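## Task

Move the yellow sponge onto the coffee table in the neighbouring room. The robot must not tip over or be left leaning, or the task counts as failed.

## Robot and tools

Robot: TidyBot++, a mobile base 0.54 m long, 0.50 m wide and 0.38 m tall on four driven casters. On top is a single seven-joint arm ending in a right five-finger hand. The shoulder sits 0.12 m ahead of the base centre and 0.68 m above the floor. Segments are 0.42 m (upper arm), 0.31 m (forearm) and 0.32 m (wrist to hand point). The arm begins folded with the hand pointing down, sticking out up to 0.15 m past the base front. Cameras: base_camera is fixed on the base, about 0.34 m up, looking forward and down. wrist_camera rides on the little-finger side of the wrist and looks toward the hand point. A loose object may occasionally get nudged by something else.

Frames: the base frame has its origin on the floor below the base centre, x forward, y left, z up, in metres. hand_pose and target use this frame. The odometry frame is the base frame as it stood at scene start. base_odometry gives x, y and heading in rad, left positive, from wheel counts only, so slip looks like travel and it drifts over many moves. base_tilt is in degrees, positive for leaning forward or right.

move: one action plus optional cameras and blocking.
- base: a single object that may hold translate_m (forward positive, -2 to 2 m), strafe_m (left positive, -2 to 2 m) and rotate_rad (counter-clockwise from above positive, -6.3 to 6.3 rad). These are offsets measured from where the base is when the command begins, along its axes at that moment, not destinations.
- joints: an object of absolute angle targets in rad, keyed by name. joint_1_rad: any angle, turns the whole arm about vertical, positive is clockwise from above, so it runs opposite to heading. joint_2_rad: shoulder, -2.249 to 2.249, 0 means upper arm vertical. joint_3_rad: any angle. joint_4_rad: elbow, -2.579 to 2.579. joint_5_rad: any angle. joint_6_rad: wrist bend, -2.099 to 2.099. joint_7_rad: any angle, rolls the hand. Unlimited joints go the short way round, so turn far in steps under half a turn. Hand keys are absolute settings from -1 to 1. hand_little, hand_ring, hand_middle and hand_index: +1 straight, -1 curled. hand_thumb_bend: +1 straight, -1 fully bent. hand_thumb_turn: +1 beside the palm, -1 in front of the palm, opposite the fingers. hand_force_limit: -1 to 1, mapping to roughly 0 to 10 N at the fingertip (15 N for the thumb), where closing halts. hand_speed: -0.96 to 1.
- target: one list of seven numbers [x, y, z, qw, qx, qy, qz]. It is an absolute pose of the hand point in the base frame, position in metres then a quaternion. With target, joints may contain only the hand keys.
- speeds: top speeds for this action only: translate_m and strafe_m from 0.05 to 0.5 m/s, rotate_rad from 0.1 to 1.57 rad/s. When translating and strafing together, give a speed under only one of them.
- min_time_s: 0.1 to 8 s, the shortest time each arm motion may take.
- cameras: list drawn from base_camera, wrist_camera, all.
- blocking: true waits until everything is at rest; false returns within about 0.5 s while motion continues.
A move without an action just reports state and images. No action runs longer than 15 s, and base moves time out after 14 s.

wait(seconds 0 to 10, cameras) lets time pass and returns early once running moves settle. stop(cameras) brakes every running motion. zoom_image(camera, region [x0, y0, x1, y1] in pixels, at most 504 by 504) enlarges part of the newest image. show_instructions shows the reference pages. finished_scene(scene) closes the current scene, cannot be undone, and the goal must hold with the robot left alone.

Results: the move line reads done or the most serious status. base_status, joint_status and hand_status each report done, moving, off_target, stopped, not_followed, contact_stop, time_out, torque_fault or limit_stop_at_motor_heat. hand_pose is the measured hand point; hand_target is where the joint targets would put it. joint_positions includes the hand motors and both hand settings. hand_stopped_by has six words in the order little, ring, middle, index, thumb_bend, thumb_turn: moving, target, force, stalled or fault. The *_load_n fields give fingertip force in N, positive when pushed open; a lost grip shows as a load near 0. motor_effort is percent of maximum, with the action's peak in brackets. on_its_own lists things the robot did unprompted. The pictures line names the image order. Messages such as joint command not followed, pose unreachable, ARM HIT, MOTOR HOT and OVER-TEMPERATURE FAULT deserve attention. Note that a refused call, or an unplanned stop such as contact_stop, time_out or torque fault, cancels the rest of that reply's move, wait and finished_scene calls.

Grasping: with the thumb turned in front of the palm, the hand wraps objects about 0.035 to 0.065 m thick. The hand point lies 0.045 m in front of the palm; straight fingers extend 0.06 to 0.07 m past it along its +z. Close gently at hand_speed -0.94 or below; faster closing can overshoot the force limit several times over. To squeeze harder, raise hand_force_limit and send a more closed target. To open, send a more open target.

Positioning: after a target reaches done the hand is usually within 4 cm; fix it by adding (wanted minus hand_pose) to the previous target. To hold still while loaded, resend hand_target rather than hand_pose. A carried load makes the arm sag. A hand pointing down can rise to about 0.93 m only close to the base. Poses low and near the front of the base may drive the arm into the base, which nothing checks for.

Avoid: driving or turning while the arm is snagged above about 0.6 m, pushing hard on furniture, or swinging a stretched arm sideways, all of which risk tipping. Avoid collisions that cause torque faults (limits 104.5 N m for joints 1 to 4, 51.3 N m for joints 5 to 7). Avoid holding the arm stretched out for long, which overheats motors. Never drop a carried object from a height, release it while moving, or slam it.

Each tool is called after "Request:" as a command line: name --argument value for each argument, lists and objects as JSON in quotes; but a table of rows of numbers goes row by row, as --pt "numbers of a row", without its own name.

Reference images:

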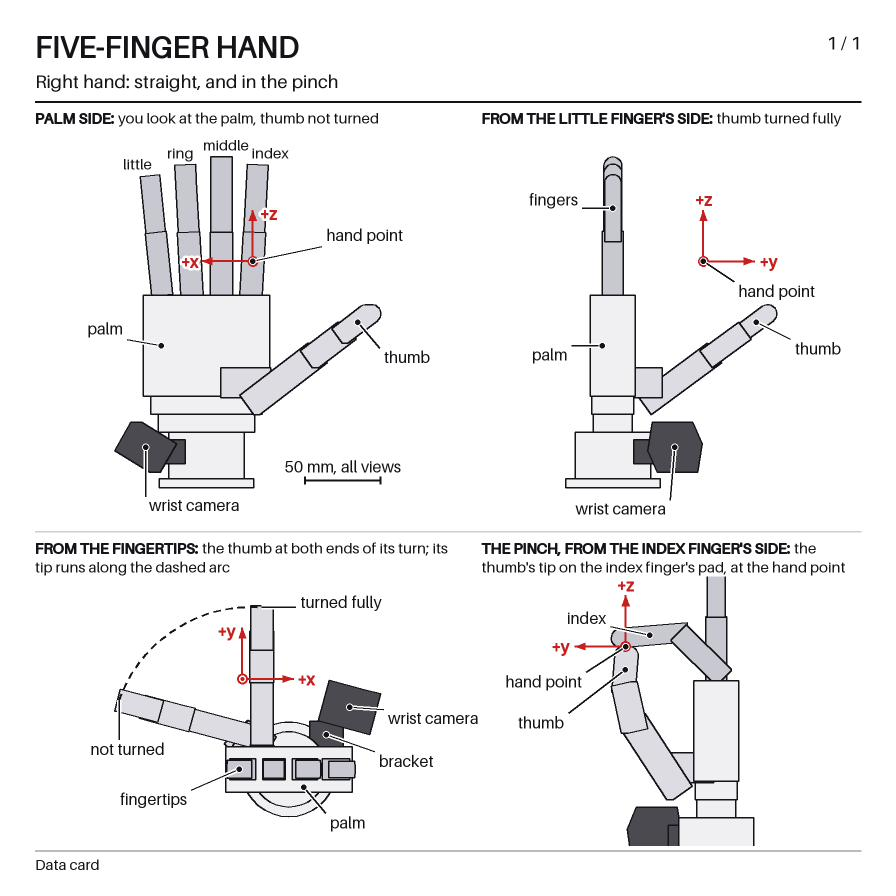

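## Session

Request:
move --joints '{"joint_1_rad": 0, "joint_2_rad": -1.2, "joint_3_rad": 3.142, "joint_4_rad": -2.03, "joint_5_rad": 0, "joint_6_rad": -0.35, "joint_7_rad": -1.832}' --cameras '["all"]'

Request:
move --base '{"rotate_rad": 1.25}' --cameras '["all"]'

Request:
move --base '{"rotate_rad": 1.25}' --cameras '["all"]'

Request:
move --base '{"rotate_rad": 1.25}' --cameras '["all"]'

Request:
move --base '{"rotate_rad": 1.25}' --cameras '["all"]'

Scene clock: 3.47 s.
move: done
base_odometry: x=+0.000 y=+0.000 heading=+0.000
base_tilt: forward=+0.2 right=+0.2
base_status: not commanded
joint_positions: joint_1_rad=-0.008 joint_2_rad=-1.190 joint_3_rad=+3.155 joint_4_rad=-2.041 joint_5_rad=-0.003 joint_6_rad=-0.419 joint_7_rad=+4.374 hand_little=+1.000 hand_ring=+1.000 hand_middle=+1.000 hand_index=+1.000 hand_thumb_turn=+1.000 hand_thumb_bend=+1.000 hand_force_limit=+0.000 hand_speed=-0.800
joint_status: all done
hand_stopped_by: target,target,target,target,target,target
little_load_n: -0.5
ring_load_n: 0.0
middle_load_n: 0.0
index_load_n: 0.0
thumb_bend_load_n: 0.0
thumb_turn_load_n: 0.0
motor_effort: joint_1_rad=+0(1) joint_2_rad=+15(17) joint_3_rad=-1(2) joint_4_rad=+12(16) joint_5_rad=+0(2) joint_6_rad=+8(9) joint_7_rad=+0(1)
hand_pose: x=+0.2872 y=-0.0494 z=+1.0932 quat_wxyz=(+0.142, -0.584, +0.104, -0.792) (m; base frame)
hand_target: x=+0.2739 y=-0.0490 z=+1.1272 quat_wxyz=(+0.108, -0.552, +0.073, -0.824) (m; base frame)
hand_status: not commanded
pictures: base_camera, wrist_camera
camera_calibration:
wrist_camera: T_world_to_cam=[[-0.0174198, -0.995555, -0.092556, 0.0506652], [-0.271264, 0.0938038, -0.957923, 1.12575], [0.962347, 0.00842033, -0.271692, 0.138354], [0, 0, 0, 1]] pos_world=[0.173114, -0.056325, 1.12067]

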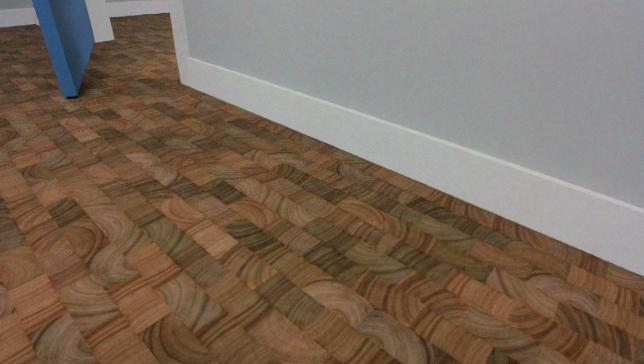

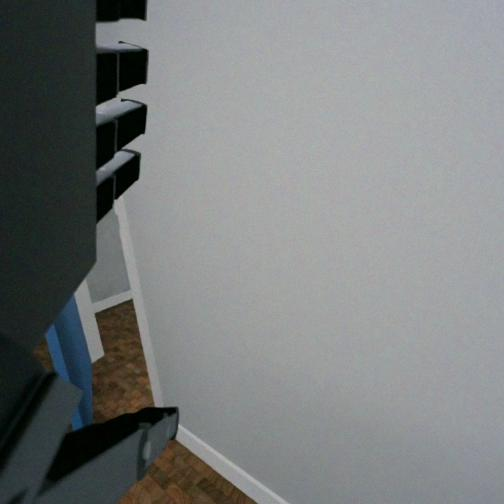

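Scene clock: 5.63 s.
move: done
base_odometry: x=+0.000 y=+0.000 heading=+1.250
base_tilt: forward=+0.2 right=+0.1
base_status: done
joint_positions: joint_1_rad=-0.008 joint_2_rad=-1.190 joint_3_rad=+3.153 joint_4_rad=-2.041 joint_5_rad=-0.003 joint_6_rad=-0.419 joint_7_rad=+4.376 hand_little=+1.000 hand_ring=+1.000 hand_middle=+1.000 hand_index=+1.000 hand_thumb_turn=+1.000 hand_thumb_bend=+1.000 hand_force_limit=+0.000 hand_speed=-0.800
joint_status: not commanded
hand_stopped_by: target,target,target,target,target,target
little_load_n: 0.0
ring_load_n: 0.0
middle_load_n: 0.0
index_load_n: 0.0
thumb_bend_load_n: 0.0
thumb_turn_load_n: 0.0
motor_effort: joint_1_rad=+0(1) joint_2_rad=+15(16) joint_3_rad=-1(1) joint_4_rad=+13(13) joint_5_rad=+0(1) joint_6_rad=+8(9) joint_7_rad=+1(1)
hand_pose: x=+0.2872 y=-0.0487 z=+1.0934 quat_wxyz=(+0.141, -0.584, +0.103, -0.793) (m; base frame)
hand_target: x=+0.2739 y=-0.0490 z=+1.1272 quat_wxyz=(+0.108, -0.552, +0.073, -0.824) (m; base frame)
hand_status: not commanded
pictures: base_camera, wrist_camera
camera_calibration:
wrist_camera: T_world_to_cam=[[-0.017441, -0.995914, -0.0886041, 0.0470499], [-0.271121, 0.0900081, -0.958328, 1.12616], [0.962387, 0.00730824, -0.271583, 0.138335], [0, 0, 0, 1]] pos_world=[0.173014, -0.0555168, 1.12097]

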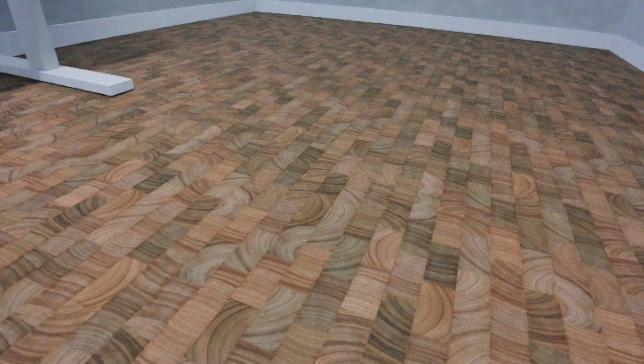

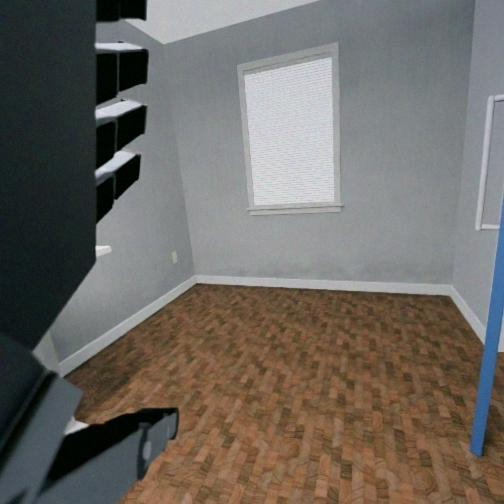

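Scene clock: 7.70 s.
move: done
base_odometry: x=+0.000 y=+0.000 heading=+2.499
base_tilt: forward=+0.2 right=+0.2
base_status: done
joint_positions: joint_1_rad=-0.008 joint_2_rad=-1.190 joint_3_rad=+3.153 joint_4_rad=-2.041 joint_5_rad=-0.003 joint_6_rad=-0.419 joint_7_rad=+4.376 hand_little=+1.000 hand_ring=+1.000 hand_middle=+1.000 hand_index=+1.000 hand_thumb_turn=+1.000 hand_thumb_bend=+1.000 hand_force_limit=+0.000 hand_speed=-0.800
joint_status: not commanded
hand_stopped_by: target,target,target,target,target,target
little_load_n: 0.0
ring_load_n: 0.0
middle_load_n: 0.0
index_load_n: 0.0
thumb_bend_load_n: 0.0
thumb_turn_load_n: 0.0
motor_effort: joint_1_rad=+0(1) joint_2_rad=+15(16) joint_3_rad=-1(1) joint_4_rad=+13(13) joint_5_rad=+0(1) joint_6_rad=+9(9) joint_7_rad=+1(1)
hand_pose: x=+0.2872 y=-0.0485 z=+1.0935 quat_wxyz=(+0.141, -0.584, +0.103, -0.793) (m; base frame)
hand_target: x=+0.2739 y=-0.0490 z=+1.1272 quat_wxyz=(+0.108, -0.552, +0.073, -0.824) (m; base frame)
hand_status: not commanded
pictures: base_camera, wrist_camera
camera_calibration:
wrist_camera: T_world_to_cam=[[-0.0173948, -0.99596, -0.0881027, 0.0466775], [-0.271026, 0.0895138, -0.958401, 1.12618], [0.962415, 0.00720695, -0.271488, 0.138217], [0, 0, 0, 1]] pos_world=[0.173014, -0.0553158, 1.12097]

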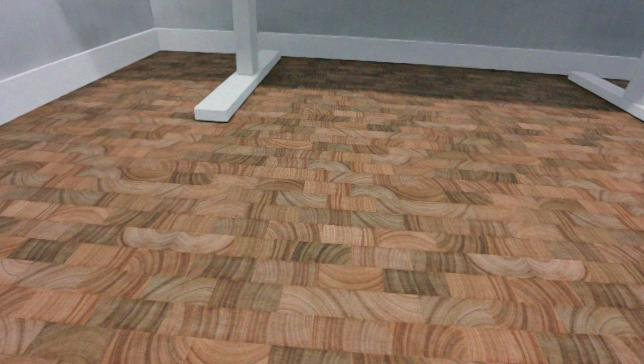

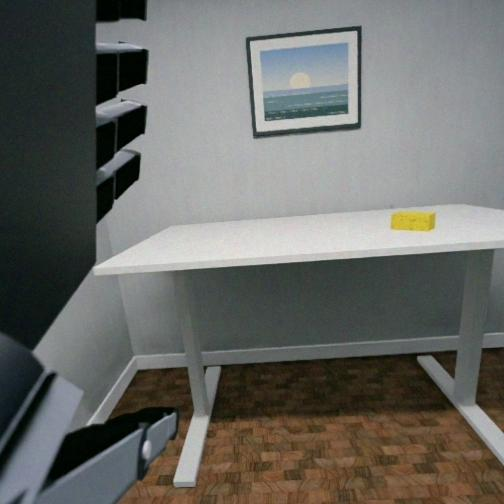

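Scene clock: 9.77 s.
move: done
base_odometry: x=+0.000 y=+0.000 heading=-2.534
base_tilt: forward=+0.2 right=+0.1
base_status: done
joint_positions: joint_1_rad=-0.008 joint_2_rad=-1.190 joint_3_rad=+3.153 joint_4_rad=-2.041 joint_5_rad=-0.003 joint_6_rad=-0.419 joint_7_rad=+4.376 hand_little=+1.000 hand_ring=+1.000 hand_middle=+1.000 hand_index=+1.000 hand_thumb_turn=+1.000 hand_thumb_bend=+1.000 hand_force_limit=+0.000 hand_speed=-0.800
joint_status: not commanded
hand_stopped_by: target,target,target,target,target,target
little_load_n: 0.0
ring_load_n: 0.0
middle_load_n: 0.0
index_load_n: 0.0
thumb_bend_load_n: 0.0
thumb_turn_load_n: 0.0
motor_effort: joint_1_rad=+0(1) joint_2_rad=+16(16) joint_3_rad=-1(1) joint_4_rad=+13(13) joint_5_rad=+0(1) joint_6_rad=+8(9) joint_7_rad=+0(1)
hand_pose: x=+0.2872 y=-0.0484 z=+1.0935 quat_wxyz=(+0.141, -0.584, +0.102, -0.793) (m; base frame)
hand_target: x=+0.2739 y=-0.0490 z=+1.1272 quat_wxyz=(+0.108, -0.552, +0.073, -0.824) (m; base frame)
hand_status: not commanded
pictures: base_camera, wrist_camera
camera_calibration:
wrist_camera: T_world_to_cam=[[-0.0173146, -0.995986, -0.087816, 0.0464411], [-0.27103, 0.0892162, -0.958428, 1.12618], [0.962415, 0.00720597, -0.271487, 0.138214], [0, 0, 0, 1]] pos_world=[0.173014, -0.0552151, 1.12097]

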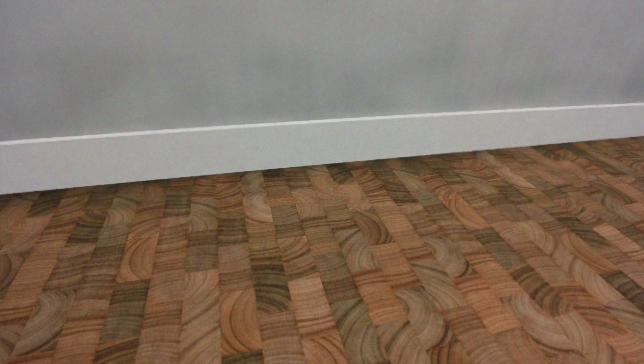

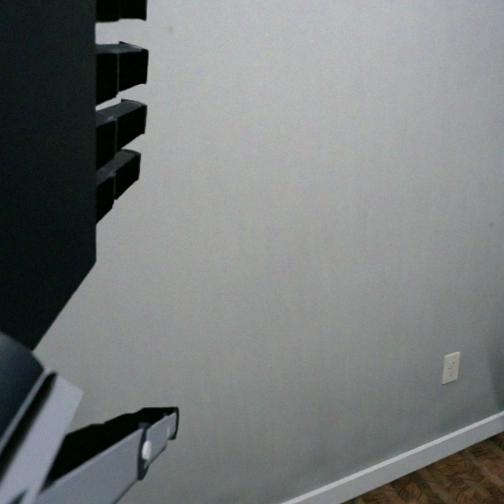

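Scene clock: 11.83 s.
move: done
base_odometry: x=+0.000 y=+0.000 heading=-1.284
base_tilt: forward=+0.2 right=+0.2
base_status: done
joint_positions: joint_1_rad=-0.008 joint_2_rad=-1.190 joint_3_rad=+3.153 joint_4_rad=-2.041 joint_5_rad=-0.003 joint_6_rad=-0.419 joint_7_rad=+4.376 hand_little=+1.000 hand_ring=+1.000 hand_middle=+1.000 hand_index=+1.000 hand_thumb_turn=+1.000 hand_thumb_bend=+1.000 hand_force_limit=+0.000 hand_speed=-0.800
joint_status: not commanded
hand_stopped_by: target,target,target,target,target,target
little_load_n: 0.0
ring_load_n: 0.0
middle_load_n: -0.5
index_load_n: 0.0
thumb_bend_load_n: -0.5
thumb_turn_load_n: 0.0
motor_effort: joint_1_rad=+0(1) joint_2_rad=+15(16) joint_3_rad=-1(1) joint_4_rad=+12(14) joint_5_rad=+0(1) joint_6_rad=+7(9) joint_7_rad=+1(1)
hand_pose: x=+0.2872 y=-0.0484 z=+1.0935 quat_wxyz=(+0.141, -0.584, +0.102, -0.793) (m; base frame)
hand_target: x=+0.2739 y=-0.0490 z=+1.1272 quat_wxyz=(+0.108, -0.552, +0.073, -0.824) (m; base frame)
hand_status: not commanded
pictures: base_camera, wrist_camera
camera_calibration:
wrist_camera: T_world_to_cam=[[-0.0172855, -0.995996, -0.0877121, 0.0463193], [-0.271031, 0.0891082, -0.958437, 1.12619], [0.962415, 0.00720562, -0.271486, 0.138214], [0, 0, 0, 1]] pos_world=[0.173014, -0.0552149, 1.12097]

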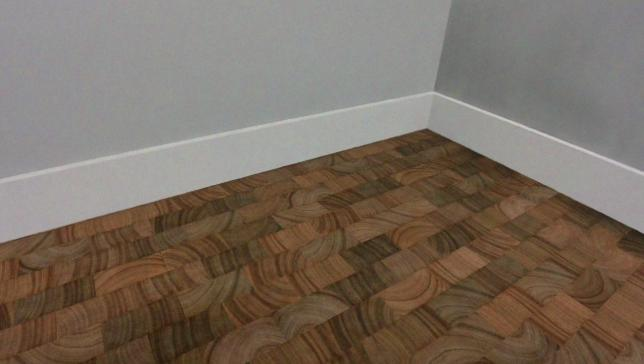

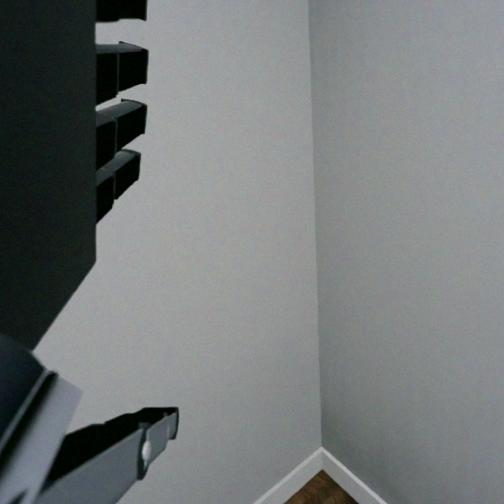

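Request:
move --base '{"rotate_rad": -2.539}'

Request:
move --base '{"translate_m": 0.35, "strafe_m": -0.65}' --joints '{"joint_6_rad": -0.55}' --cameras '["all"]'

Request:
zoom_image --camera "wrist_camera" --region '[150, 150, 350, 330]'

Scene clock: 72.97 s.
move: done
base_odometry: x=+0.000 y=+0.000 heading=+2.460
base_tilt: forward=+0.2 right=+0.1
base_status: done
joint_positions: joint_1_rad=-0.008 joint_2_rad=-1.190 joint_3_rad=+3.152 joint_4_rad=-2.041 joint_5_rad=-0.003 joint_6_rad=-0.419 joint_7_rad=+4.376 hand_little=+1.000 hand_ring=+1.000 hand_middle=+1.000 hand_index=+1.000 hand_thumb_turn=+1.000 hand_thumb_bend=+1.000 hand_force_limit=+0.000 hand_speed=-0.800
joint_status: not commanded
hand_stopped_by: target,target,target,target,target,target
little_load_n: 0.0
ring_load_n: 0.0
middle_load_n: 0.0
index_load_n: 0.0
thumb_bend_load_n: 0.0
thumb_turn_load_n: 0.0
motor_effort: joint_1_rad=+0(1) joint_2_rad=+15(16) joint_3_rad=-1(1) joint_4_rad=+13(13) joint_5_rad=+0(1) joint_6_rad=+8(9) joint_7_rad=+0(1)
hand_pose: x=+0.2872 y=-0.0483 z=+1.0935 quat_wxyz=(+0.141, -0.584, +0.102, -0.793) (m; base frame)
hand_target: x=+0.2739 y=-0.0490 z=+1.1272 quat_wxyz=(+0.108, -0.552, +0.073, -0.824) (m; base frame)
hand_status: not commanded
pictures: none

Scene clock: 75.80 s.
move: done
base_odometry: x=+0.138 y=+0.725 heading=+2.460
base_tilt: forward=+0.2 right=+0.1
base_status: done
joint_positions: joint_1_rad=-0.008 joint_2_rad=-1.190 joint_3_rad=+3.149 joint_4_rad=-2.036 joint_5_rad=-0.003 joint_6_rad=-0.551 joint_7_rad=+4.376 hand_little=+1.000 hand_ring=+1.000 hand_middle=+1.000 hand_index=+1.000 hand_thumb_turn=+1.000 hand_thumb_bend=+1.000 hand_force_limit=+0.000 hand_speed=-0.800
joint_status: all done
hand_stopped_by: target,target,target,target,target,target
little_load_n: 0.0
ring_load_n: 0.0
middle_load_n: 0.0
index_load_n: 0.0
thumb_bend_load_n: 0.0
thumb_turn_load_n: 0.0
motor_effort: joint_1_rad=+0(2) joint_2_rad=+15(17) joint_3_rad=-1(2) joint_4_rad=+12(15) joint_5_rad=+0(1) joint_6_rad=+7(10) joint_7_rad=+1(1)
hand_pose: x=+0.2897 y=-0.0463 z=+1.0537 quat_wxyz=(+0.133, -0.634, +0.109, -0.754) (m; base frame)
hand_target: x=+0.2836 y=-0.0490 z=+1.0630 quat_wxyz=(+0.101, -0.631, +0.083, -0.765) (m; base frame)
hand_status: not commanded
pictures: base_camera, wrist_camera
camera_calibration:
wrist_camera: T_world_to_cam=[[-0.0254131, -0.99644, -0.0803808, 0.0396099], [-0.390467, 0.0839136, -0.916785, 1.07901], [0.920266, 0.00808772, -0.39121, 0.263346], [0, 0, 0, 1]] pos_world=[0.179976, -0.0532045, 1.09543]

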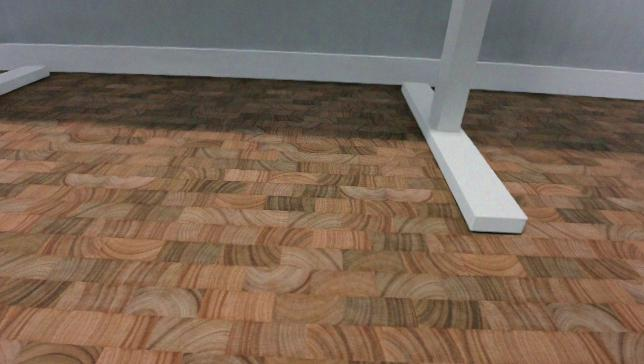

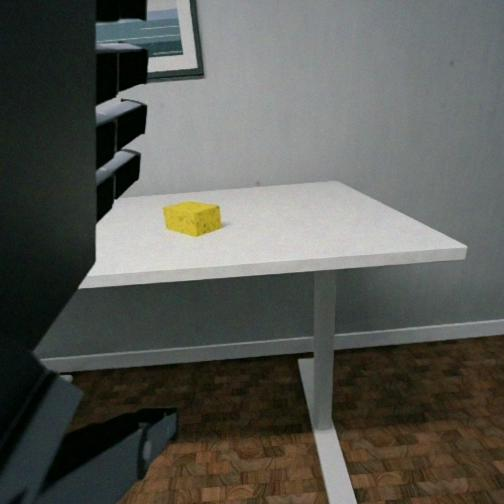

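Scaled by 2.520.

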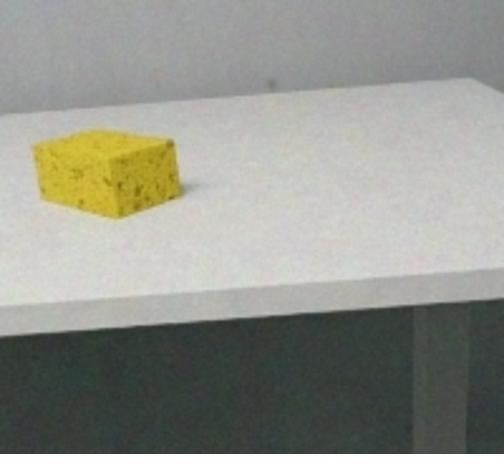

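Request:
move --base '{"translate_m": 0.2, "strafe_m": 0.504}' --joints '{"joint_1_rad": 0.78, "joint_2_rad": 0.1, "joint_3_rad": 3.142, "joint_4_rad": -0.95, "joint_5_rad": 0, "joint_6_rad": -1.3, "joint_7_rad": 3.065, "hand_thumb_turn": -1}' --min_time_s 3 --cameras '["all"]'

Scene clock: 179.63 s.
move: done
base_odometry: x=-0.335 y=+0.460 heading=+2.460
base_tilt: forward=+0.2 right=+0.2
base_status: done
joint_positions: joint_1_rad=+0.764 joint_2_rad=+0.092 joint_3_rad=+3.141 joint_4_rad=-0.969 joint_5_rad=-0.003 joint_6_rad=-1.244 joint_7_rad=+3.140 hand_little=+1.000 hand_ring=+1.000 hand_middle=+1.000 hand_index=+1.000 hand_thumb_turn=-1.000 hand_thumb_bend=+1.000 hand_force_limit=+0.000 hand_speed=-0.800
joint_status: all done
hand_stopped_by: target,target,target,target,target,target
little_load_n: 0.0
ring_load_n: 0.0
middle_load_n: 0.0
index_load_n: 0.0
thumb_bend_load_n: 0.0
thumb_turn_load_n: 0.0
motor_effort: joint_1_rad=+0(2) joint_2_rad=-15(18) joint_3_rad=-1(3) joint_4_rad=+13(15) joint_5_rad=+0(2) joint_6_rad=+7(9) joint_7_rad=+1(2)
hand_pose: x=+0.5118 y=-0.3299 z=+0.9941 quat_wxyz=(+0.161, -0.359, +0.840, -0.373) (m; base frame)
hand_target: x=+0.5025 y=-0.3281 z=+0.9896 quat_wxyz=(+0.162, -0.322, +0.865, -0.350) (m; base frame)
hand_status: not commanded
pictures: base_camera, wrist_camera
camera_calibration:
wrist_camera: T_world_to_cam=[[-0.672745, 0.276449, -0.686287, 1.11136], [0.174128, 0.960677, 0.216287, 0.00875797], [0.719092, 0.0260042, -0.694428, 0.448267], [0, 0, 0, 1]] pos_world=[0.423789, -0.327304, 1.0721]

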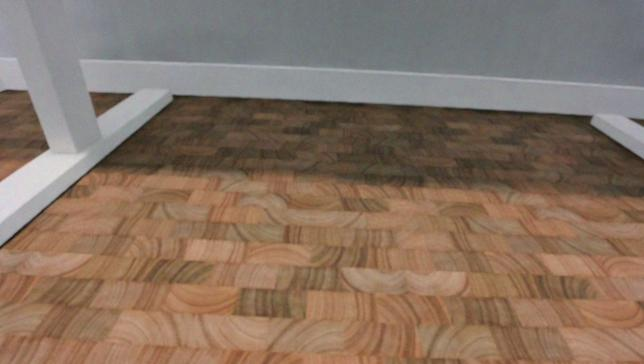

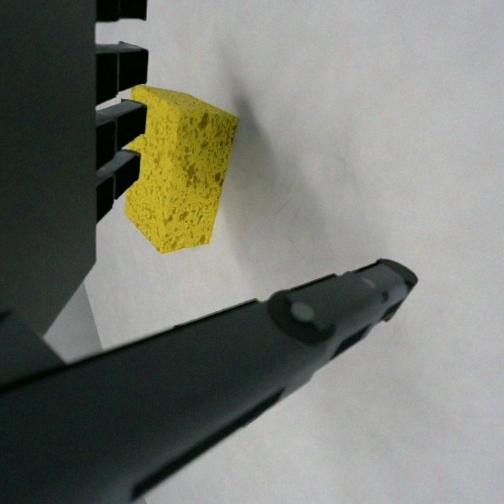

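Request:
zoom_image --camera "wrist_camera" --region '[110, 70, 290, 270]'

Scaled by 2.520.

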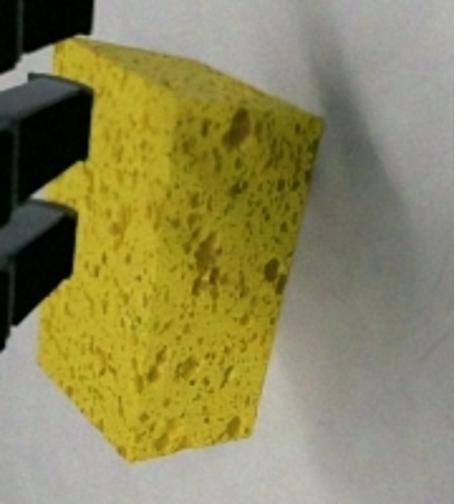

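Request:
move --base '{"translate_m": 0.063, "strafe_m": 0.009}' --speeds '{"translate_m": 0.15}' --joints '{"joint_2_rad": 0.40, "joint_4_rad": -0.582, "joint_6_rad": -1.40}' --min_time_s 2.5 --cameras '["wrist_camera"]'

Scene clock: 223.20 s.
move: done
base_odometry: x=-0.390 y=+0.493 heading=+2.460
base_tilt: forward=+0.2 right=+0.1
base_status: done
joint_positions: joint_1_rad=+0.769 joint_2_rad=+0.377 joint_3_rad=+3.141 joint_4_rad=-0.598 joint_5_rad=-0.003 joint_6_rad=-1.343 joint_7_rad=+3.140 hand_little=+1.000 hand_ring=+1.000 hand_middle=+1.000 hand_index=+1.000 hand_thumb_turn=-1.000 hand_thumb_bend=+1.000 hand_force_limit=+0.000 hand_speed=-0.800
joint_status: all done
hand_stopped_by: target,target,target,target,target,target
little_load_n: 0.0
ring_load_n: 0.0
middle_load_n: 0.0
index_load_n: 0.0
thumb_bend_load_n: 0.0
thumb_turn_load_n: 0.0
motor_effort: joint_1_rad=+0(2) joint_2_rad=-23(24) joint_3_rad=-2(3) joint_4_rad=+13(15) joint_5_rad=+0(1) joint_6_rad=+7(7) joint_7_rad=+1(2)
hand_pose: x=+0.5807 y=-0.4007 z=+0.9860 quat_wxyz=(+0.158, -0.357, +0.844, -0.367) (m; base frame)
hand_target: x=+0.5750 y=-0.3997 z=+0.9707 quat_wxyz=(+0.156, -0.325, +0.870, -0.336) (m; base frame)
hand_status: not commanded
pictures: wrist_camera
camera_calibration:
wrist_camera: T_world_to_cam=[[-0.678565, 0.287217, -0.676059, 1.16937], [0.181744, 0.957415, 0.224332, 0.0529082], [0.711701, 0.0293545, -0.701869, 0.407907], [0, 0, 0, 1]] pos_world=[0.493573, -0.398494, 1.06499]

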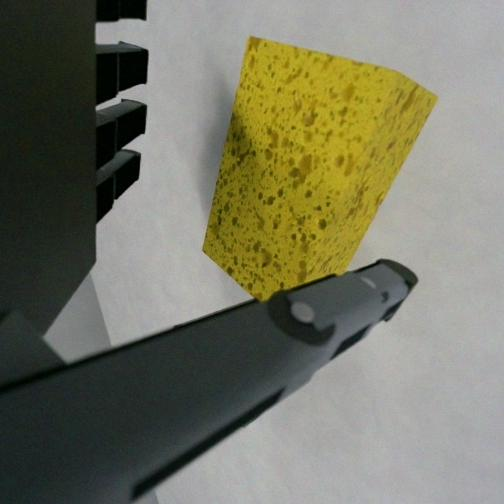

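Request:
move --joints '{"joint_2_rad": 0.33, "joint_4_rad": -0.836, "joint_6_rad": -1.098}' --min_time_s 2.5 --cameras '["wrist_camera"]'

Scene clock: 259.73 s.
move: done
base_odometry: x=-0.390 y=+0.493 heading=+2.460
base_tilt: forward=+0.2 right=+0.1
base_status: not commanded
joint_positions: joint_1_rad=+0.769 joint_2_rad=+0.351 joint_3_rad=+3.141 joint_4_rad=-0.817 joint_5_rad=-0.003 joint_6_rad=-1.165 joint_7_rad=+3.140 hand_little=+1.000 hand_ring=+1.000 hand_middle=+1.000 hand_index=+1.000 hand_thumb_turn=-1.000 hand_thumb_bend=+1.000 hand_force_limit=+0.000 hand_speed=-0.800
joint_status: all done
hand_stopped_by: target,target,target,target,target,target
little_load_n: 0.0
ring_load_n: 0.0
middle_load_n: 0.0
index_load_n: 0.0
thumb_bend_load_n: 0.0
thumb_turn_load_n: 0.0
motor_effort: joint_1_rad=+0(1) joint_2_rad=-23(25) joint_3_rad=-1(2) joint_4_rad=+13(15) joint_5_rad=+0(1) joint_6_rad=+6(8) joint_7_rad=+1(1)
hand_pose: x=+0.5914 y=-0.4110 z=+0.9339 quat_wxyz=(+0.155, -0.358, +0.847, -0.361) (m; base frame)
hand_target: x=+0.5969 y=-0.4215 z=+0.9535 quat_wxyz=(+0.178, -0.316, +0.848, -0.386) (m; base frame)
hand_status: not commanded
pictures: wrist_camera
camera_calibration:
wrist_camera: T_world_to_cam=[[-0.68541, 0.294554, -0.665921, 1.14199], [0.184576, 0.954942, 0.232417, 0.0622658], [0.704376, 0.0363878, -0.708894, 0.377884], [0, 0, 0, 1]] pos_world=[0.505067, -0.409588, 1.01388]

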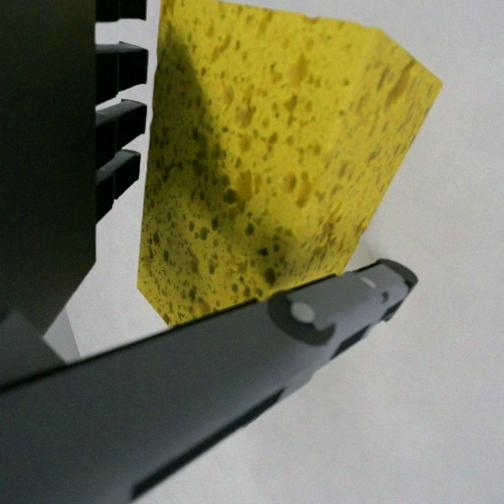

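Request:
move --joints '{"hand_index": -0.3, "hand_middle": -0.3, "hand_thumb_bend": 0.2, "hand_speed": -0.9, "hand_force_limit": -0.5}' --cameras '["wrist_camera"]'

Scene clock: 272.73 s.
move: off_target
base_odometry: x=-0.390 y=+0.493 heading=+2.460
base_tilt: forward=+0.2 right=+0.1
base_status: not commanded
joint_positions: joint_1_rad=+0.769 joint_2_rad=+0.351 joint_3_rad=+3.141 joint_4_rad=-0.817 joint_5_rad=-0.003 joint_6_rad=-1.163 joint_7_rad=+3.140 hand_little=+1.000 hand_ring=+1.000 hand_middle=+0.406 hand_index=+0.414 hand_thumb_turn=-1.000 hand_thumb_bend=+0.727 hand_force_limit=-0.500 hand_speed=-0.900
joint_status: hand_middle off_target (ended at +0.406, target -0.300); hand_index off_target (ended at +0.414, target -0.300); hand_thumb_bend off_target (ended at +0.727, target +0.200); the others done
hand_stopped_by: target,target,force,force,force,target
little_load_n: 0.0
ring_load_n: 0.0
middle_load_n: 3.0
index_load_n: 2.0
thumb_bend_load_n: 9.0
thumb_turn_load_n: 1.0
motor_effort: joint_1_rad=-1(1) joint_2_rad=-23(24) joint_3_rad=-1(2) joint_4_rad=+13(15) joint_5_rad=+0(1) joint_6_rad=+6(8) joint_7_rad=+0(1)
hand_pose: x=+0.5918 y=-0.4114 z=+0.9345 quat_wxyz=(+0.155, -0.358, +0.846, -0.362) (m; base frame)
hand_target: x=+0.5969 y=-0.4215 z=+0.9535 quat_wxyz=(+0.178, -0.316, +0.848, -0.386) (m; base frame)
hand_status: not commanded
pictures: wrist_camera
camera_calibration:
wrist_camera: T_world_to_cam=[[-0.68415, 0.293358, -0.667743, 1.14318], [0.184164, 0.955359, 0.231028, 0.06412], [0.705708, 0.0350836, -0.707634, 0.375407], [0, 0, 0, 1]] pos_world=[0.505368, -0.409789, 1.01419]

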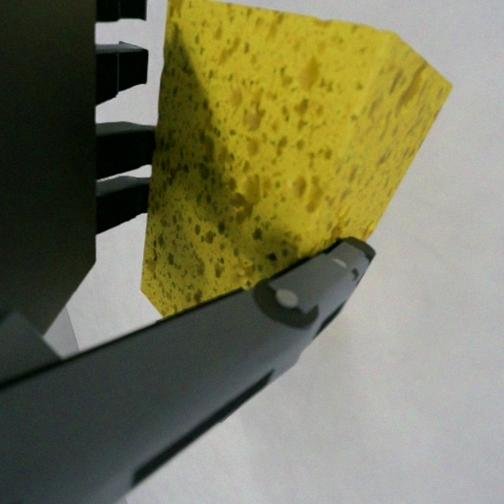

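Request:
move --joints '{"hand_index": -0.31, "hand_middle": -0.31, "hand_thumb_bend": 0.19, "hand_speed": -0.92, "hand_force_limit": 0.1}' --cameras '["wrist_camera"]'

Request:
move --joints '{"joint_4_rad": -0.72}' --min_time_s 2 --cameras '["wrist_camera"]'

Scene clock: 281.97 s.
move: off_target
base_odometry: x=-0.390 y=+0.493 heading=+2.460
base_tilt: forward=+0.2 right=+0.2
base_status: not commanded
joint_positions: joint_1_rad=+0.769 joint_2_rad=+0.351 joint_3_rad=+3.141 joint_4_rad=-0.817 joint_5_rad=-0.003 joint_6_rad=-1.163 joint_7_rad=+3.140 hand_little=+1.000 hand_ring=+1.000 hand_middle=+0.386 hand_index=+0.380 hand_thumb_turn=-1.000 hand_thumb_bend=+0.728 hand_force_limit=+0.100 hand_speed=-0.920
joint_status: hand_middle off_target (ended at +0.386, target -0.310); hand_index off_target (ended at +0.380, target -0.310); hand_thumb_bend off_target (ended at +0.728, target +0.190); the others done
hand_stopped_by: target,target,force,force,force,target
little_load_n: 0.0
ring_load_n: -0.5
middle_load_n: 4.5
index_load_n: 6.5
thumb_bend_load_n: 13.5
thumb_turn_load_n: 0.0
motor_effort: joint_1_rad=+0(1) joint_2_rad=-23(24) joint_3_rad=-2(2) joint_4_rad=+14(14) joint_5_rad=+0(1) joint_6_rad=+7(8) joint_7_rad=+1(1)
hand_pose: x=+0.5918 y=-0.4114 z=+0.9345 quat_wxyz=(+0.155, -0.358, +0.846, -0.362) (m; base frame)
hand_target: x=+0.5969 y=-0.4215 z=+0.9535 quat_wxyz=(+0.178, -0.316, +0.848, -0.386) (m; base frame)
hand_status: not commanded
pictures: wrist_camera
camera_calibration:
wrist_camera: T_world_to_cam=[[-0.684046, 0.2933, -0.667874, 1.14333], [0.184156, 0.95538, 0.230944, 0.0642899], [0.70581, 0.0349834, -0.707537, 0.37529], [0, 0, 0, 1]] pos_world=[0.505368, -0.409889, 1.01429]

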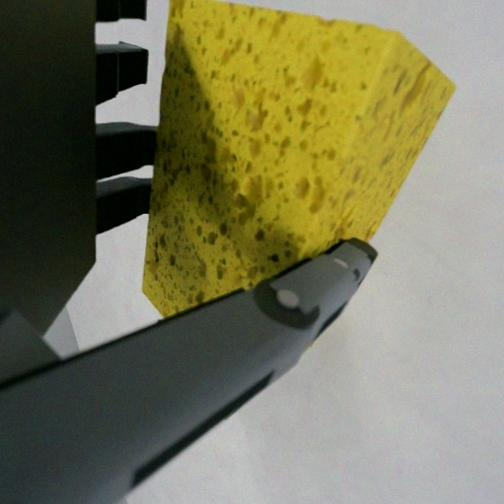

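Scene clock: 284.23 s.
move: done
base_odometry: x=-0.390 y=+0.493 heading=+2.460
base_tilt: forward=+0.3 right=+0.2
base_status: not commanded
joint_positions: joint_1_rad=+0.769 joint_2_rad=+0.351 joint_3_rad=+3.141 joint_4_rad=-0.739 joint_5_rad=-0.003 joint_6_rad=-1.163 joint_7_rad=+3.140 hand_little=+1.000 hand_ring=+1.000 hand_middle=+0.386 hand_index=+0.380 hand_thumb_turn=-1.000 hand_thumb_bend=+0.728 hand_force_limit=+0.100 hand_speed=-0.920
joint_status: all done
hand_stopped_by: target,target,force,force,force,target
little_load_n: 0.0
ring_load_n: 0.0
middle_load_n: 4.0
index_load_n: 6.5
thumb_bend_load_n: 13.5
thumb_turn_load_n: 0.0
motor_effort: joint_1_rad=+0(1) joint_2_rad=-23(24) joint_3_rad=-2(2) joint_4_rad=+13(15) joint_5_rad=+0(1) joint_6_rad=+7(8) joint_7_rad=+1(1)
hand_pose: x=+0.5987 y=-0.4180 z=+0.9728 quat_wxyz=(+0.169, -0.352, +0.831, -0.395) (m; base frame)
hand_target: x=+0.6049 y=-0.4294 z=+1.0122 quat_wxyz=(+0.200, -0.307, +0.824, -0.433) (m; base frame)
hand_status: not commanded
pictures: wrist_camera
camera_calibration:
wrist_camera: T_world_to_cam=[[-0.644817, 0.255296, -0.720441, 1.18722], [0.172259, 0.96686, 0.188439, 0.113723], [0.744673, -0.00259374, -0.667424, 0.319807], [0, 0, 0, 1]] pos_world=[0.507796, -0.412216, 1.04734]

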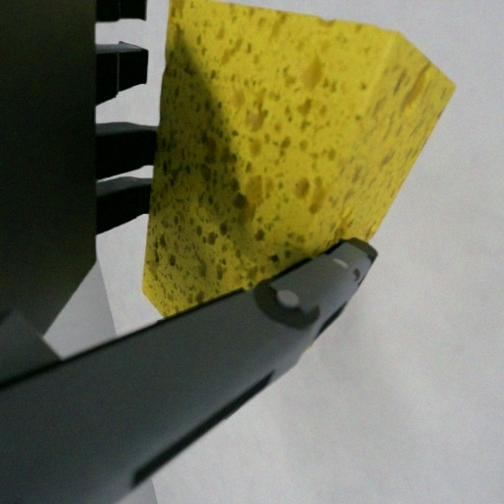

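Request:
move --base '{"translate_m": -0.5}' --speeds '{"translate_m": 0.3}'

Request:
move --joints '{"joint_1_rad": 0, "joint_2_rad": -0.9, "joint_3_rad": 3.142, "joint_4_rad": -2.2, "joint_5_rad": 0, "joint_6_rad": -0.9, "joint_7_rad": -1.6}' --min_time_s 3

Request:
move --joints '{"joint_1_rad": 0, "joint_2_rad": -0.327, "joint_3_rad": 3.142, "joint_4_rad": -2.55, "joint_5_rad": 0, "joint_6_rad": -0.917, "joint_7_rad": 0}' --min_time_s 3 --cameras '["all"]'

Scene clock: 322.07 s.
move: done
base_odometry: x=-0.002 y=+0.177 heading=+2.460
base_tilt: forward=+0.2 right=+0.2
base_status: done
joint_positions: joint_1_rad=+0.775 joint_2_rad=+0.338 joint_3_rad=+3.141 joint_4_rad=-0.737 joint_5_rad=-0.003 joint_6_rad=-1.161 joint_7_rad=+3.140 hand_little=+1.000 hand_ring=+1.000 hand_middle=+0.386 hand_index=+0.380 hand_thumb_turn=-1.000 hand_thumb_bend=+0.728 hand_force_limit=+0.100 hand_speed=-0.920
joint_status: not commanded
hand_stopped_by: target,target,force,force,force,target
little_load_n: 0.0
ring_load_n: 0.0
middle_load_n: 4.0
index_load_n: 6.5
thumb_bend_load_n: 13.5
thumb_turn_load_n: 0.0
motor_effort: joint_1_rad=+0(4) joint_2_rad=-23(27) joint_3_rad=-2(2) joint_4_rad=+14(15) joint_5_rad=+0(1) joint_6_rad=+7(8) joint_7_rad=+0(1)
hand_pose: x=+0.5942 y=-0.4185 z=+0.9825 quat_wxyz=(+0.171, -0.348, +0.829, -0.403) (m; base frame)
hand_target: x=+0.6049 y=-0.4294 z=+1.0122 quat_wxyz=(+0.200, -0.307, +0.824, -0.433) (m; base frame)
hand_status: not commanded
pictures: none

Scene clock: 325.70 s.
move: done
base_odometry: x=-0.002 y=+0.177 heading=+2.460
base_tilt: forward=+0.2 right=+0.2
base_status: not commanded
joint_positions: joint_1_rad=+0.018 joint_2_rad=-0.886 joint_3_rad=+3.141 joint_4_rad=-2.183 joint_5_rad=-0.003 joint_6_rad=-0.969 joint_7_rad=+4.606 hand_little=+1.000 hand_ring=+1.000 hand_middle=+0.386 hand_index=+0.380 hand_thumb_turn=-1.000 hand_thumb_bend=+0.728 hand_force_limit=+0.100 hand_speed=-0.920
joint_status: all done
hand_stopped_by: target,target,force,force,force,target
little_load_n: 0.0
ring_load_n: 0.0
middle_load_n: 4.5
index_load_n: 6.5
thumb_bend_load_n: 13.5
thumb_turn_load_n: 0.0
motor_effort: joint_1_rad=+0(1) joint_2_rad=+9(24) joint_3_rad=-1(3) joint_4_rad=+15(16) joint_5_rad=+0(2) joint_6_rad=+6(8) joint_7_rad=+0(2)
hand_pose: x=+0.3184 y=-0.0579 z=+0.7980 quat_wxyz=(+0.020, -0.904, +0.056, -0.424) (m; base frame)
hand_target: x=+0.3335 y=-0.0580 z=+0.8116 quat_wxyz=(+0.007, -0.891, +0.013, -0.454) (m; base frame)
hand_status: not commanded
pictures: none

Scene clock: 329.37 s.
move: done
base_odometry: x=-0.002 y=+0.177 heading=+2.460
base_tilt: forward=+0.2 right=+0.1
base_status: not commanded
joint_positions: joint_1_rad=+0.018 joint_2_rad=-0.335 joint_3_rad=+3.141 joint_4_rad=-2.536 joint_5_rad=-0.003 joint_6_rad=-0.968 joint_7_rad=+6.207 hand_little=+1.000 hand_ring=+1.000 hand_middle=+0.386 hand_index=+0.380 hand_thumb_turn=-1.000 hand_thumb_bend=+0.728 hand_force_limit=+0.100 hand_speed=-0.920
joint_status: all done
hand_stopped_by: target,target,force,force,force,target
little_load_n: 0.0
ring_load_n: 0.0
middle_load_n: 4.5
index_load_n: 6.5
thumb_bend_load_n: 13.5
thumb_turn_load_n: 0.0
motor_effort: joint_1_rad=-1(1) joint_2_rad=+1(10) joint_3_rad=-1(2) joint_4_rad=+9(16) joint_5_rad=+0(2) joint_6_rad=+1(8) joint_7_rad=+0(2)
hand_pose: x=+0.2829 y=-0.0362 z=+0.5704 quat_wxyz=(+0.010, -0.740, -0.673, +0.009) (m; base frame)
hand_target: x=+0.2944 y=-0.0295 z=+0.5675 quat_wxyz=(-0.001, -0.707, -0.707, -0.001) (m; base frame)
hand_status: not commanded
pictures: base_camera, wrist_camera
camera_calibration:
wrist_camera: T_world_to_cam=[[0.984384, 0.175106, 0.0180774, -0.288907], [0.138176, -0.83221, 0.536968, -0.379467], [0.109071, -0.526084, -0.843409, 0.548609], [0, 0, 0, 1]] pos_world=[0.276992, 0.0234077, 0.671686]

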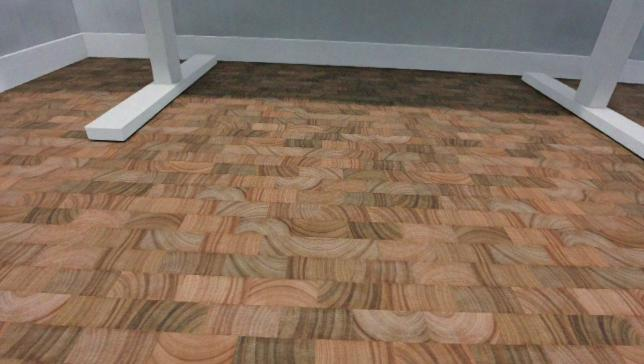

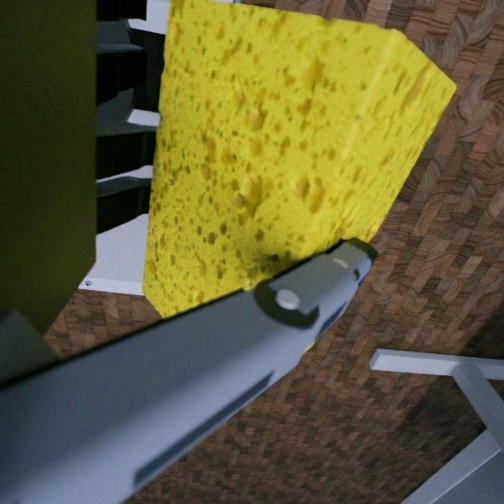

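Request:
move --joints '{"joint_1_rad": 3.13}' --base '{"rotate_rad": -2.607}' --min_time_s 3 --cameras '["all"]'

Scene clock: 337.00 s.
move: done
base_odometry: x=-0.002 y=+0.177 heading=-0.147
base_tilt: forward=+0.2 right=+0.1
base_status: done
joint_positions: joint_1_rad=+3.112 joint_2_rad=-0.335 joint_3_rad=+3.141 joint_4_rad=-2.536 joint_5_rad=-0.003 joint_6_rad=-0.965 joint_7_rad=+6.208 hand_little=+1.000 hand_ring=+1.000 hand_middle=+0.386 hand_index=+0.380 hand_thumb_turn=-1.000 hand_thumb_bend=+0.728 hand_force_limit=+0.100 hand_speed=-0.920
joint_status: all done
hand_stopped_by: target,target,force,force,force,target
little_load_n: 0.0
ring_load_n: 0.0
middle_load_n: 4.5
index_load_n: 6.5
thumb_bend_load_n: 13.5
thumb_turn_load_n: 0.0
motor_effort: joint_1_rad=+0(1) joint_2_rad=+1(1) joint_3_rad=-1(1) joint_4_rad=+9(11) joint_5_rad=+0(1) joint_6_rad=+1(2) joint_7_rad=+0(1)
hand_pose: x=-0.0475 y=+0.0283 z=+0.5705 quat_wxyz=(+0.008, -0.691, +0.723, -0.009) (m; base frame)
hand_target: x=-0.0567 y=+0.0275 z=+0.5675 quat_wxyz=(-0.001, -0.711, +0.703, +0.001) (m; base frame)
hand_status: not commanded
pictures: base_camera, wrist_camera
camera_calibration:
wrist_camera: T_world_to_cam=[[-0.974655, -0.222723, 0.0210377, -0.0583433], [-0.176838, 0.824613, 0.537346, -0.342266], [-0.137027, 0.520007, -0.843099, 0.577209], [0, 0, 0, 1]] pos_world=[-0.0382967, -0.03091, 0.671787]

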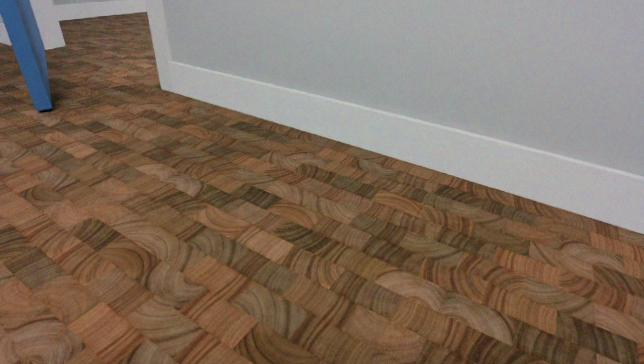

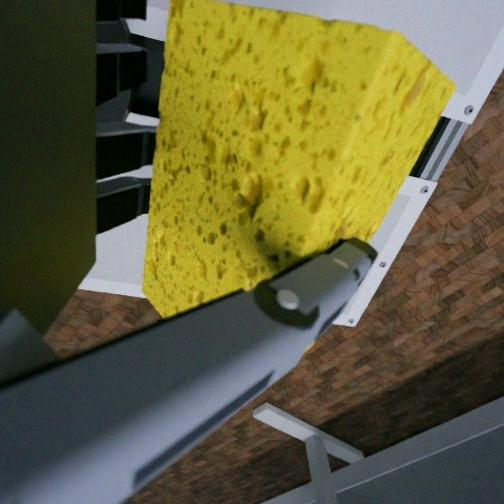

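Request:
move --base '{"translate_m": 0.727, "strafe_m": 0.372}' --speeds '{"translate_m": 0.3}' --cameras '["base_camera"]'

Scene clock: 354.10 s.
move: done
base_odometry: x=+0.772 y=+0.439 heading=-0.147
base_tilt: forward=+0.2 right=+0.1
base_status: done
joint_positions: joint_1_rad=+3.112 joint_2_rad=-0.332 joint_3_rad=+3.141 joint_4_rad=-2.539 joint_5_rad=-0.003 joint_6_rad=-0.964 joint_7_rad=+6.208 hand_little=+1.000 hand_ring=+1.000 hand_middle=+0.386 hand_index=+0.380 hand_thumb_turn=-1.000 hand_thumb_bend=+0.728 hand_force_limit=+0.100 hand_speed=-0.920
joint_status: not commanded
hand_stopped_by: target,target,force,force,force,target
little_load_n: 0.0
ring_load_n: 0.0
middle_load_n: 4.0
index_load_n: 7.0
thumb_bend_load_n: 13.5
thumb_turn_load_n: 0.0
motor_effort: joint_1_rad=+0(1) joint_2_rad=+0(2) joint_3_rad=-1(2) joint_4_rad=+9(11) joint_5_rad=+0(1) joint_6_rad=+1(2) joint_7_rad=+1(1)
hand_pose: x=-0.0459 y=+0.0283 z=+0.5692 quat_wxyz=(+0.010, -0.691, +0.723, -0.011) (m; base frame)
hand_target: x=-0.0567 y=+0.0275 z=+0.5675 quat_wxyz=(-0.001, -0.711, +0.703, +0.001) (m; base frame)
hand_status: not commanded
pictures: base_camera

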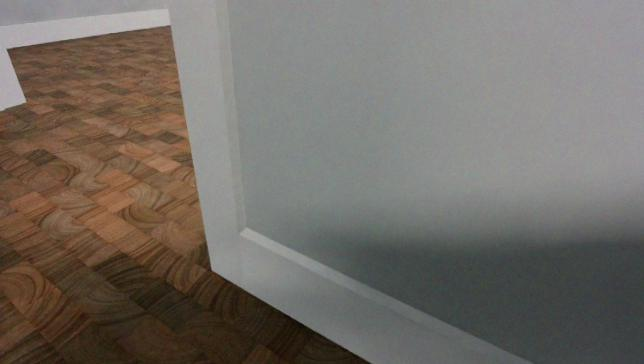

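Request:
move --base '{"rotate_rad": -0.117}'

Request:
move --base '{"translate_m": 0.1245, "strafe_m": 0.235}' --speeds '{"strafe_m": 0.12}' --cameras '["base_camera"]'

Request:
move --base '{"translate_m": -0.032, "strafe_m": 0.359}' --speeds '{"strafe_m": 0.1}' --cameras '["base_camera"]'

Scene clock: 384.47 s.
move: done
base_odometry: x=+0.772 y=+0.439 heading=-0.265
base_tilt: forward=+0.2 right=+0.1
base_status: done
joint_positions: joint_1_rad=+3.113 joint_2_rad=-0.332 joint_3_rad=+3.141 joint_4_rad=-2.539 joint_5_rad=-0.003 joint_6_rad=-0.964 joint_7_rad=+6.208 hand_little=+1.000 hand_ring=+1.000 hand_middle=+0.386 hand_index=+0.380 hand_thumb_turn=-1.000 hand_thumb_bend=+0.728 hand_force_limit=+0.100 hand_speed=-0.920
joint_status: not commanded
hand_stopped_by: target,target,force,force,force,target
little_load_n: 0.0
ring_load_n: 0.0
middle_load_n: 4.0
index_load_n: 7.0
thumb_bend_load_n: 13.5
thumb_turn_load_n: 0.0
motor_effort: joint_1_rad=+0(1) joint_2_rad=+1(1) joint_3_rad=-1(2) joint_4_rad=+9(10) joint_5_rad=+0(1) joint_6_rad=+1(2) joint_7_rad=+1(1)
hand_pose: x=-0.0458 y=+0.0286 z=+0.5692 quat_wxyz=(+0.010, -0.690, +0.724, -0.011) (m; base frame)
hand_target: x=-0.0567 y=+0.0275 z=+0.5675 quat_wxyz=(-0.001, -0.711, +0.703, +0.001) (m; base frame)
hand_status: not commanded
pictures: none

Scene clock: 387.27 s.
move: done
base_odometry: x=+0.954 y=+0.633 heading=-0.265
base_tilt: forward=+0.2 right=+0.1
base_status: done
joint_positions: joint_1_rad=+3.114 joint_2_rad=-0.331 joint_3_rad=+3.141 joint_4_rad=-2.539 joint_5_rad=-0.003 joint_6_rad=-0.964 joint_7_rad=+6.208 hand_little=+1.000 hand_ring=+1.000 hand_middle=+0.386 hand_index=+0.380 hand_thumb_turn=-1.000 hand_thumb_bend=+0.728 hand_force_limit=+0.100 hand_speed=-0.920
joint_status: not commanded
hand_stopped_by: target,target,force,force,force,target
little_load_n: 0.0
ring_load_n: 0.0
middle_load_n: 4.5
index_load_n: 7.0
thumb_bend_load_n: 13.5
thumb_turn_load_n: -0.5
motor_effort: joint_1_rad=+0(1) joint_2_rad=+0(2) joint_3_rad=-1(2) joint_4_rad=+9(11) joint_5_rad=+0(1) joint_6_rad=+1(2) joint_7_rad=+1(1)
hand_pose: x=-0.0456 y=+0.0287 z=+0.5690 quat_wxyz=(+0.011, -0.690, +0.724, -0.011) (m; base frame)
hand_target: x=-0.0567 y=+0.0275 z=+0.5675 quat_wxyz=(-0.001, -0.711, +0.703, +0.001) (m; base frame)
hand_status: not commanded
pictures: base_camera

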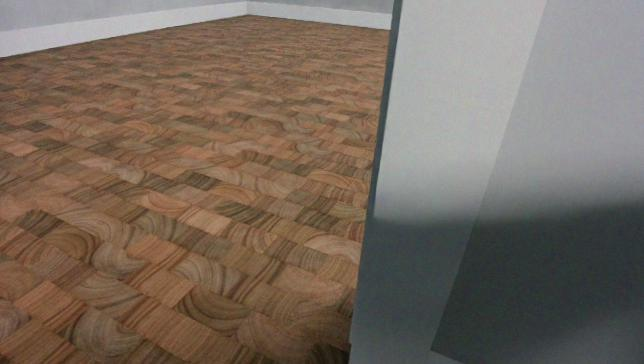

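Scene clock: 391.43 s.
move: done
base_odometry: x=+1.017 y=+0.988 heading=-0.265
base_tilt: forward=+0.2 right=+0.1
base_status: done
joint_positions: joint_1_rad=+3.114 joint_2_rad=-0.331 joint_3_rad=+3.141 joint_4_rad=-2.539 joint_5_rad=-0.003 joint_6_rad=-0.964 joint_7_rad=+6.208 hand_little=+1.000 hand_ring=+1.000 hand_middle=+0.386 hand_index=+0.380 hand_thumb_turn=-1.000 hand_thumb_bend=+0.728 hand_force_limit=+0.100 hand_speed=-0.920
joint_status: not commanded
hand_stopped_by: target,target,force,force,force,target
little_load_n: 0.0
ring_load_n: 0.0
middle_load_n: 4.0
index_load_n: 7.0
thumb_bend_load_n: 13.5
thumb_turn_load_n: 0.0
motor_effort: joint_1_rad=+0(1) joint_2_rad=+1(1) joint_3_rad=-1(2) joint_4_rad=+10(11) joint_5_rad=+0(1) joint_6_rad=+1(2) joint_7_rad=+1(1)
hand_pose: x=-0.0456 y=+0.0287 z=+0.5690 quat_wxyz=(+0.011, -0.690, +0.724, -0.011) (m; base frame)
hand_target: x=-0.0567 y=+0.0275 z=+0.5675 quat_wxyz=(-0.001, -0.711, +0.703, +0.001) (m; base frame)
hand_status: not commanded
pictures: base_camera

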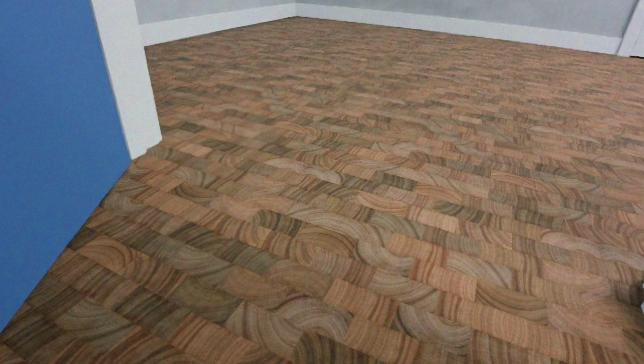

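Request:
move --base '{"translate_m": -0.032, "strafe_m": 0.359}' --speeds '{"strafe_m": 0.1}' --cameras '["base_camera"]'

Scene clock: 404.07 s.
move: done
base_odometry: x=+1.080 y=+1.343 heading=-0.264
base_tilt: forward=+0.2 right=+0.2
base_status: done
joint_positions: joint_1_rad=+3.115 joint_2_rad=-0.331 joint_3_rad=+3.141 joint_4_rad=-2.539 joint_5_rad=-0.003 joint_6_rad=-0.964 joint_7_rad=+6.209 hand_little=+1.000 hand_ring=+1.000 hand_middle=+0.386 hand_index=+0.380 hand_thumb_turn=-1.000 hand_thumb_bend=+0.728 hand_force_limit=+0.100 hand_speed=-0.920
joint_status: not commanded
hand_stopped_by: target,target,force,force,force,target
little_load_n: 0.0
ring_load_n: 0.0
middle_load_n: 4.5
index_load_n: 7.0
thumb_bend_load_n: 13.5
thumb_turn_load_n: 0.0
motor_effort: joint_1_rad=+0(1) joint_2_rad=+0(1) joint_3_rad=-1(2) joint_4_rad=+9(10) joint_5_rad=+0(1) joint_6_rad=-1(2) joint_7_rad=+1(1)
hand_pose: x=-0.0456 y=+0.0288 z=+0.5690 quat_wxyz=(+0.011, -0.689, +0.724, -0.011) (m; base frame)
hand_target: x=-0.0567 y=+0.0275 z=+0.5675 quat_wxyz=(-0.001, -0.711, +0.703, +0.001) (m; base frame)
hand_status: not commanded
pictures: base_camera

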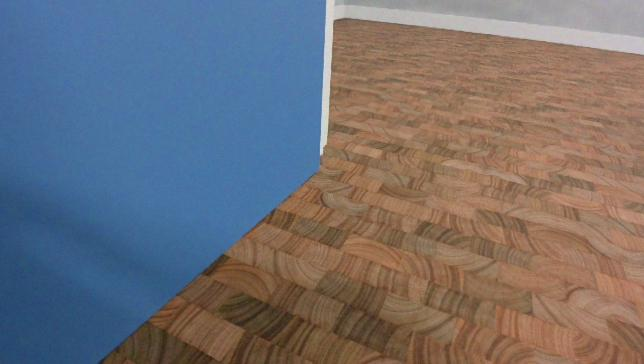

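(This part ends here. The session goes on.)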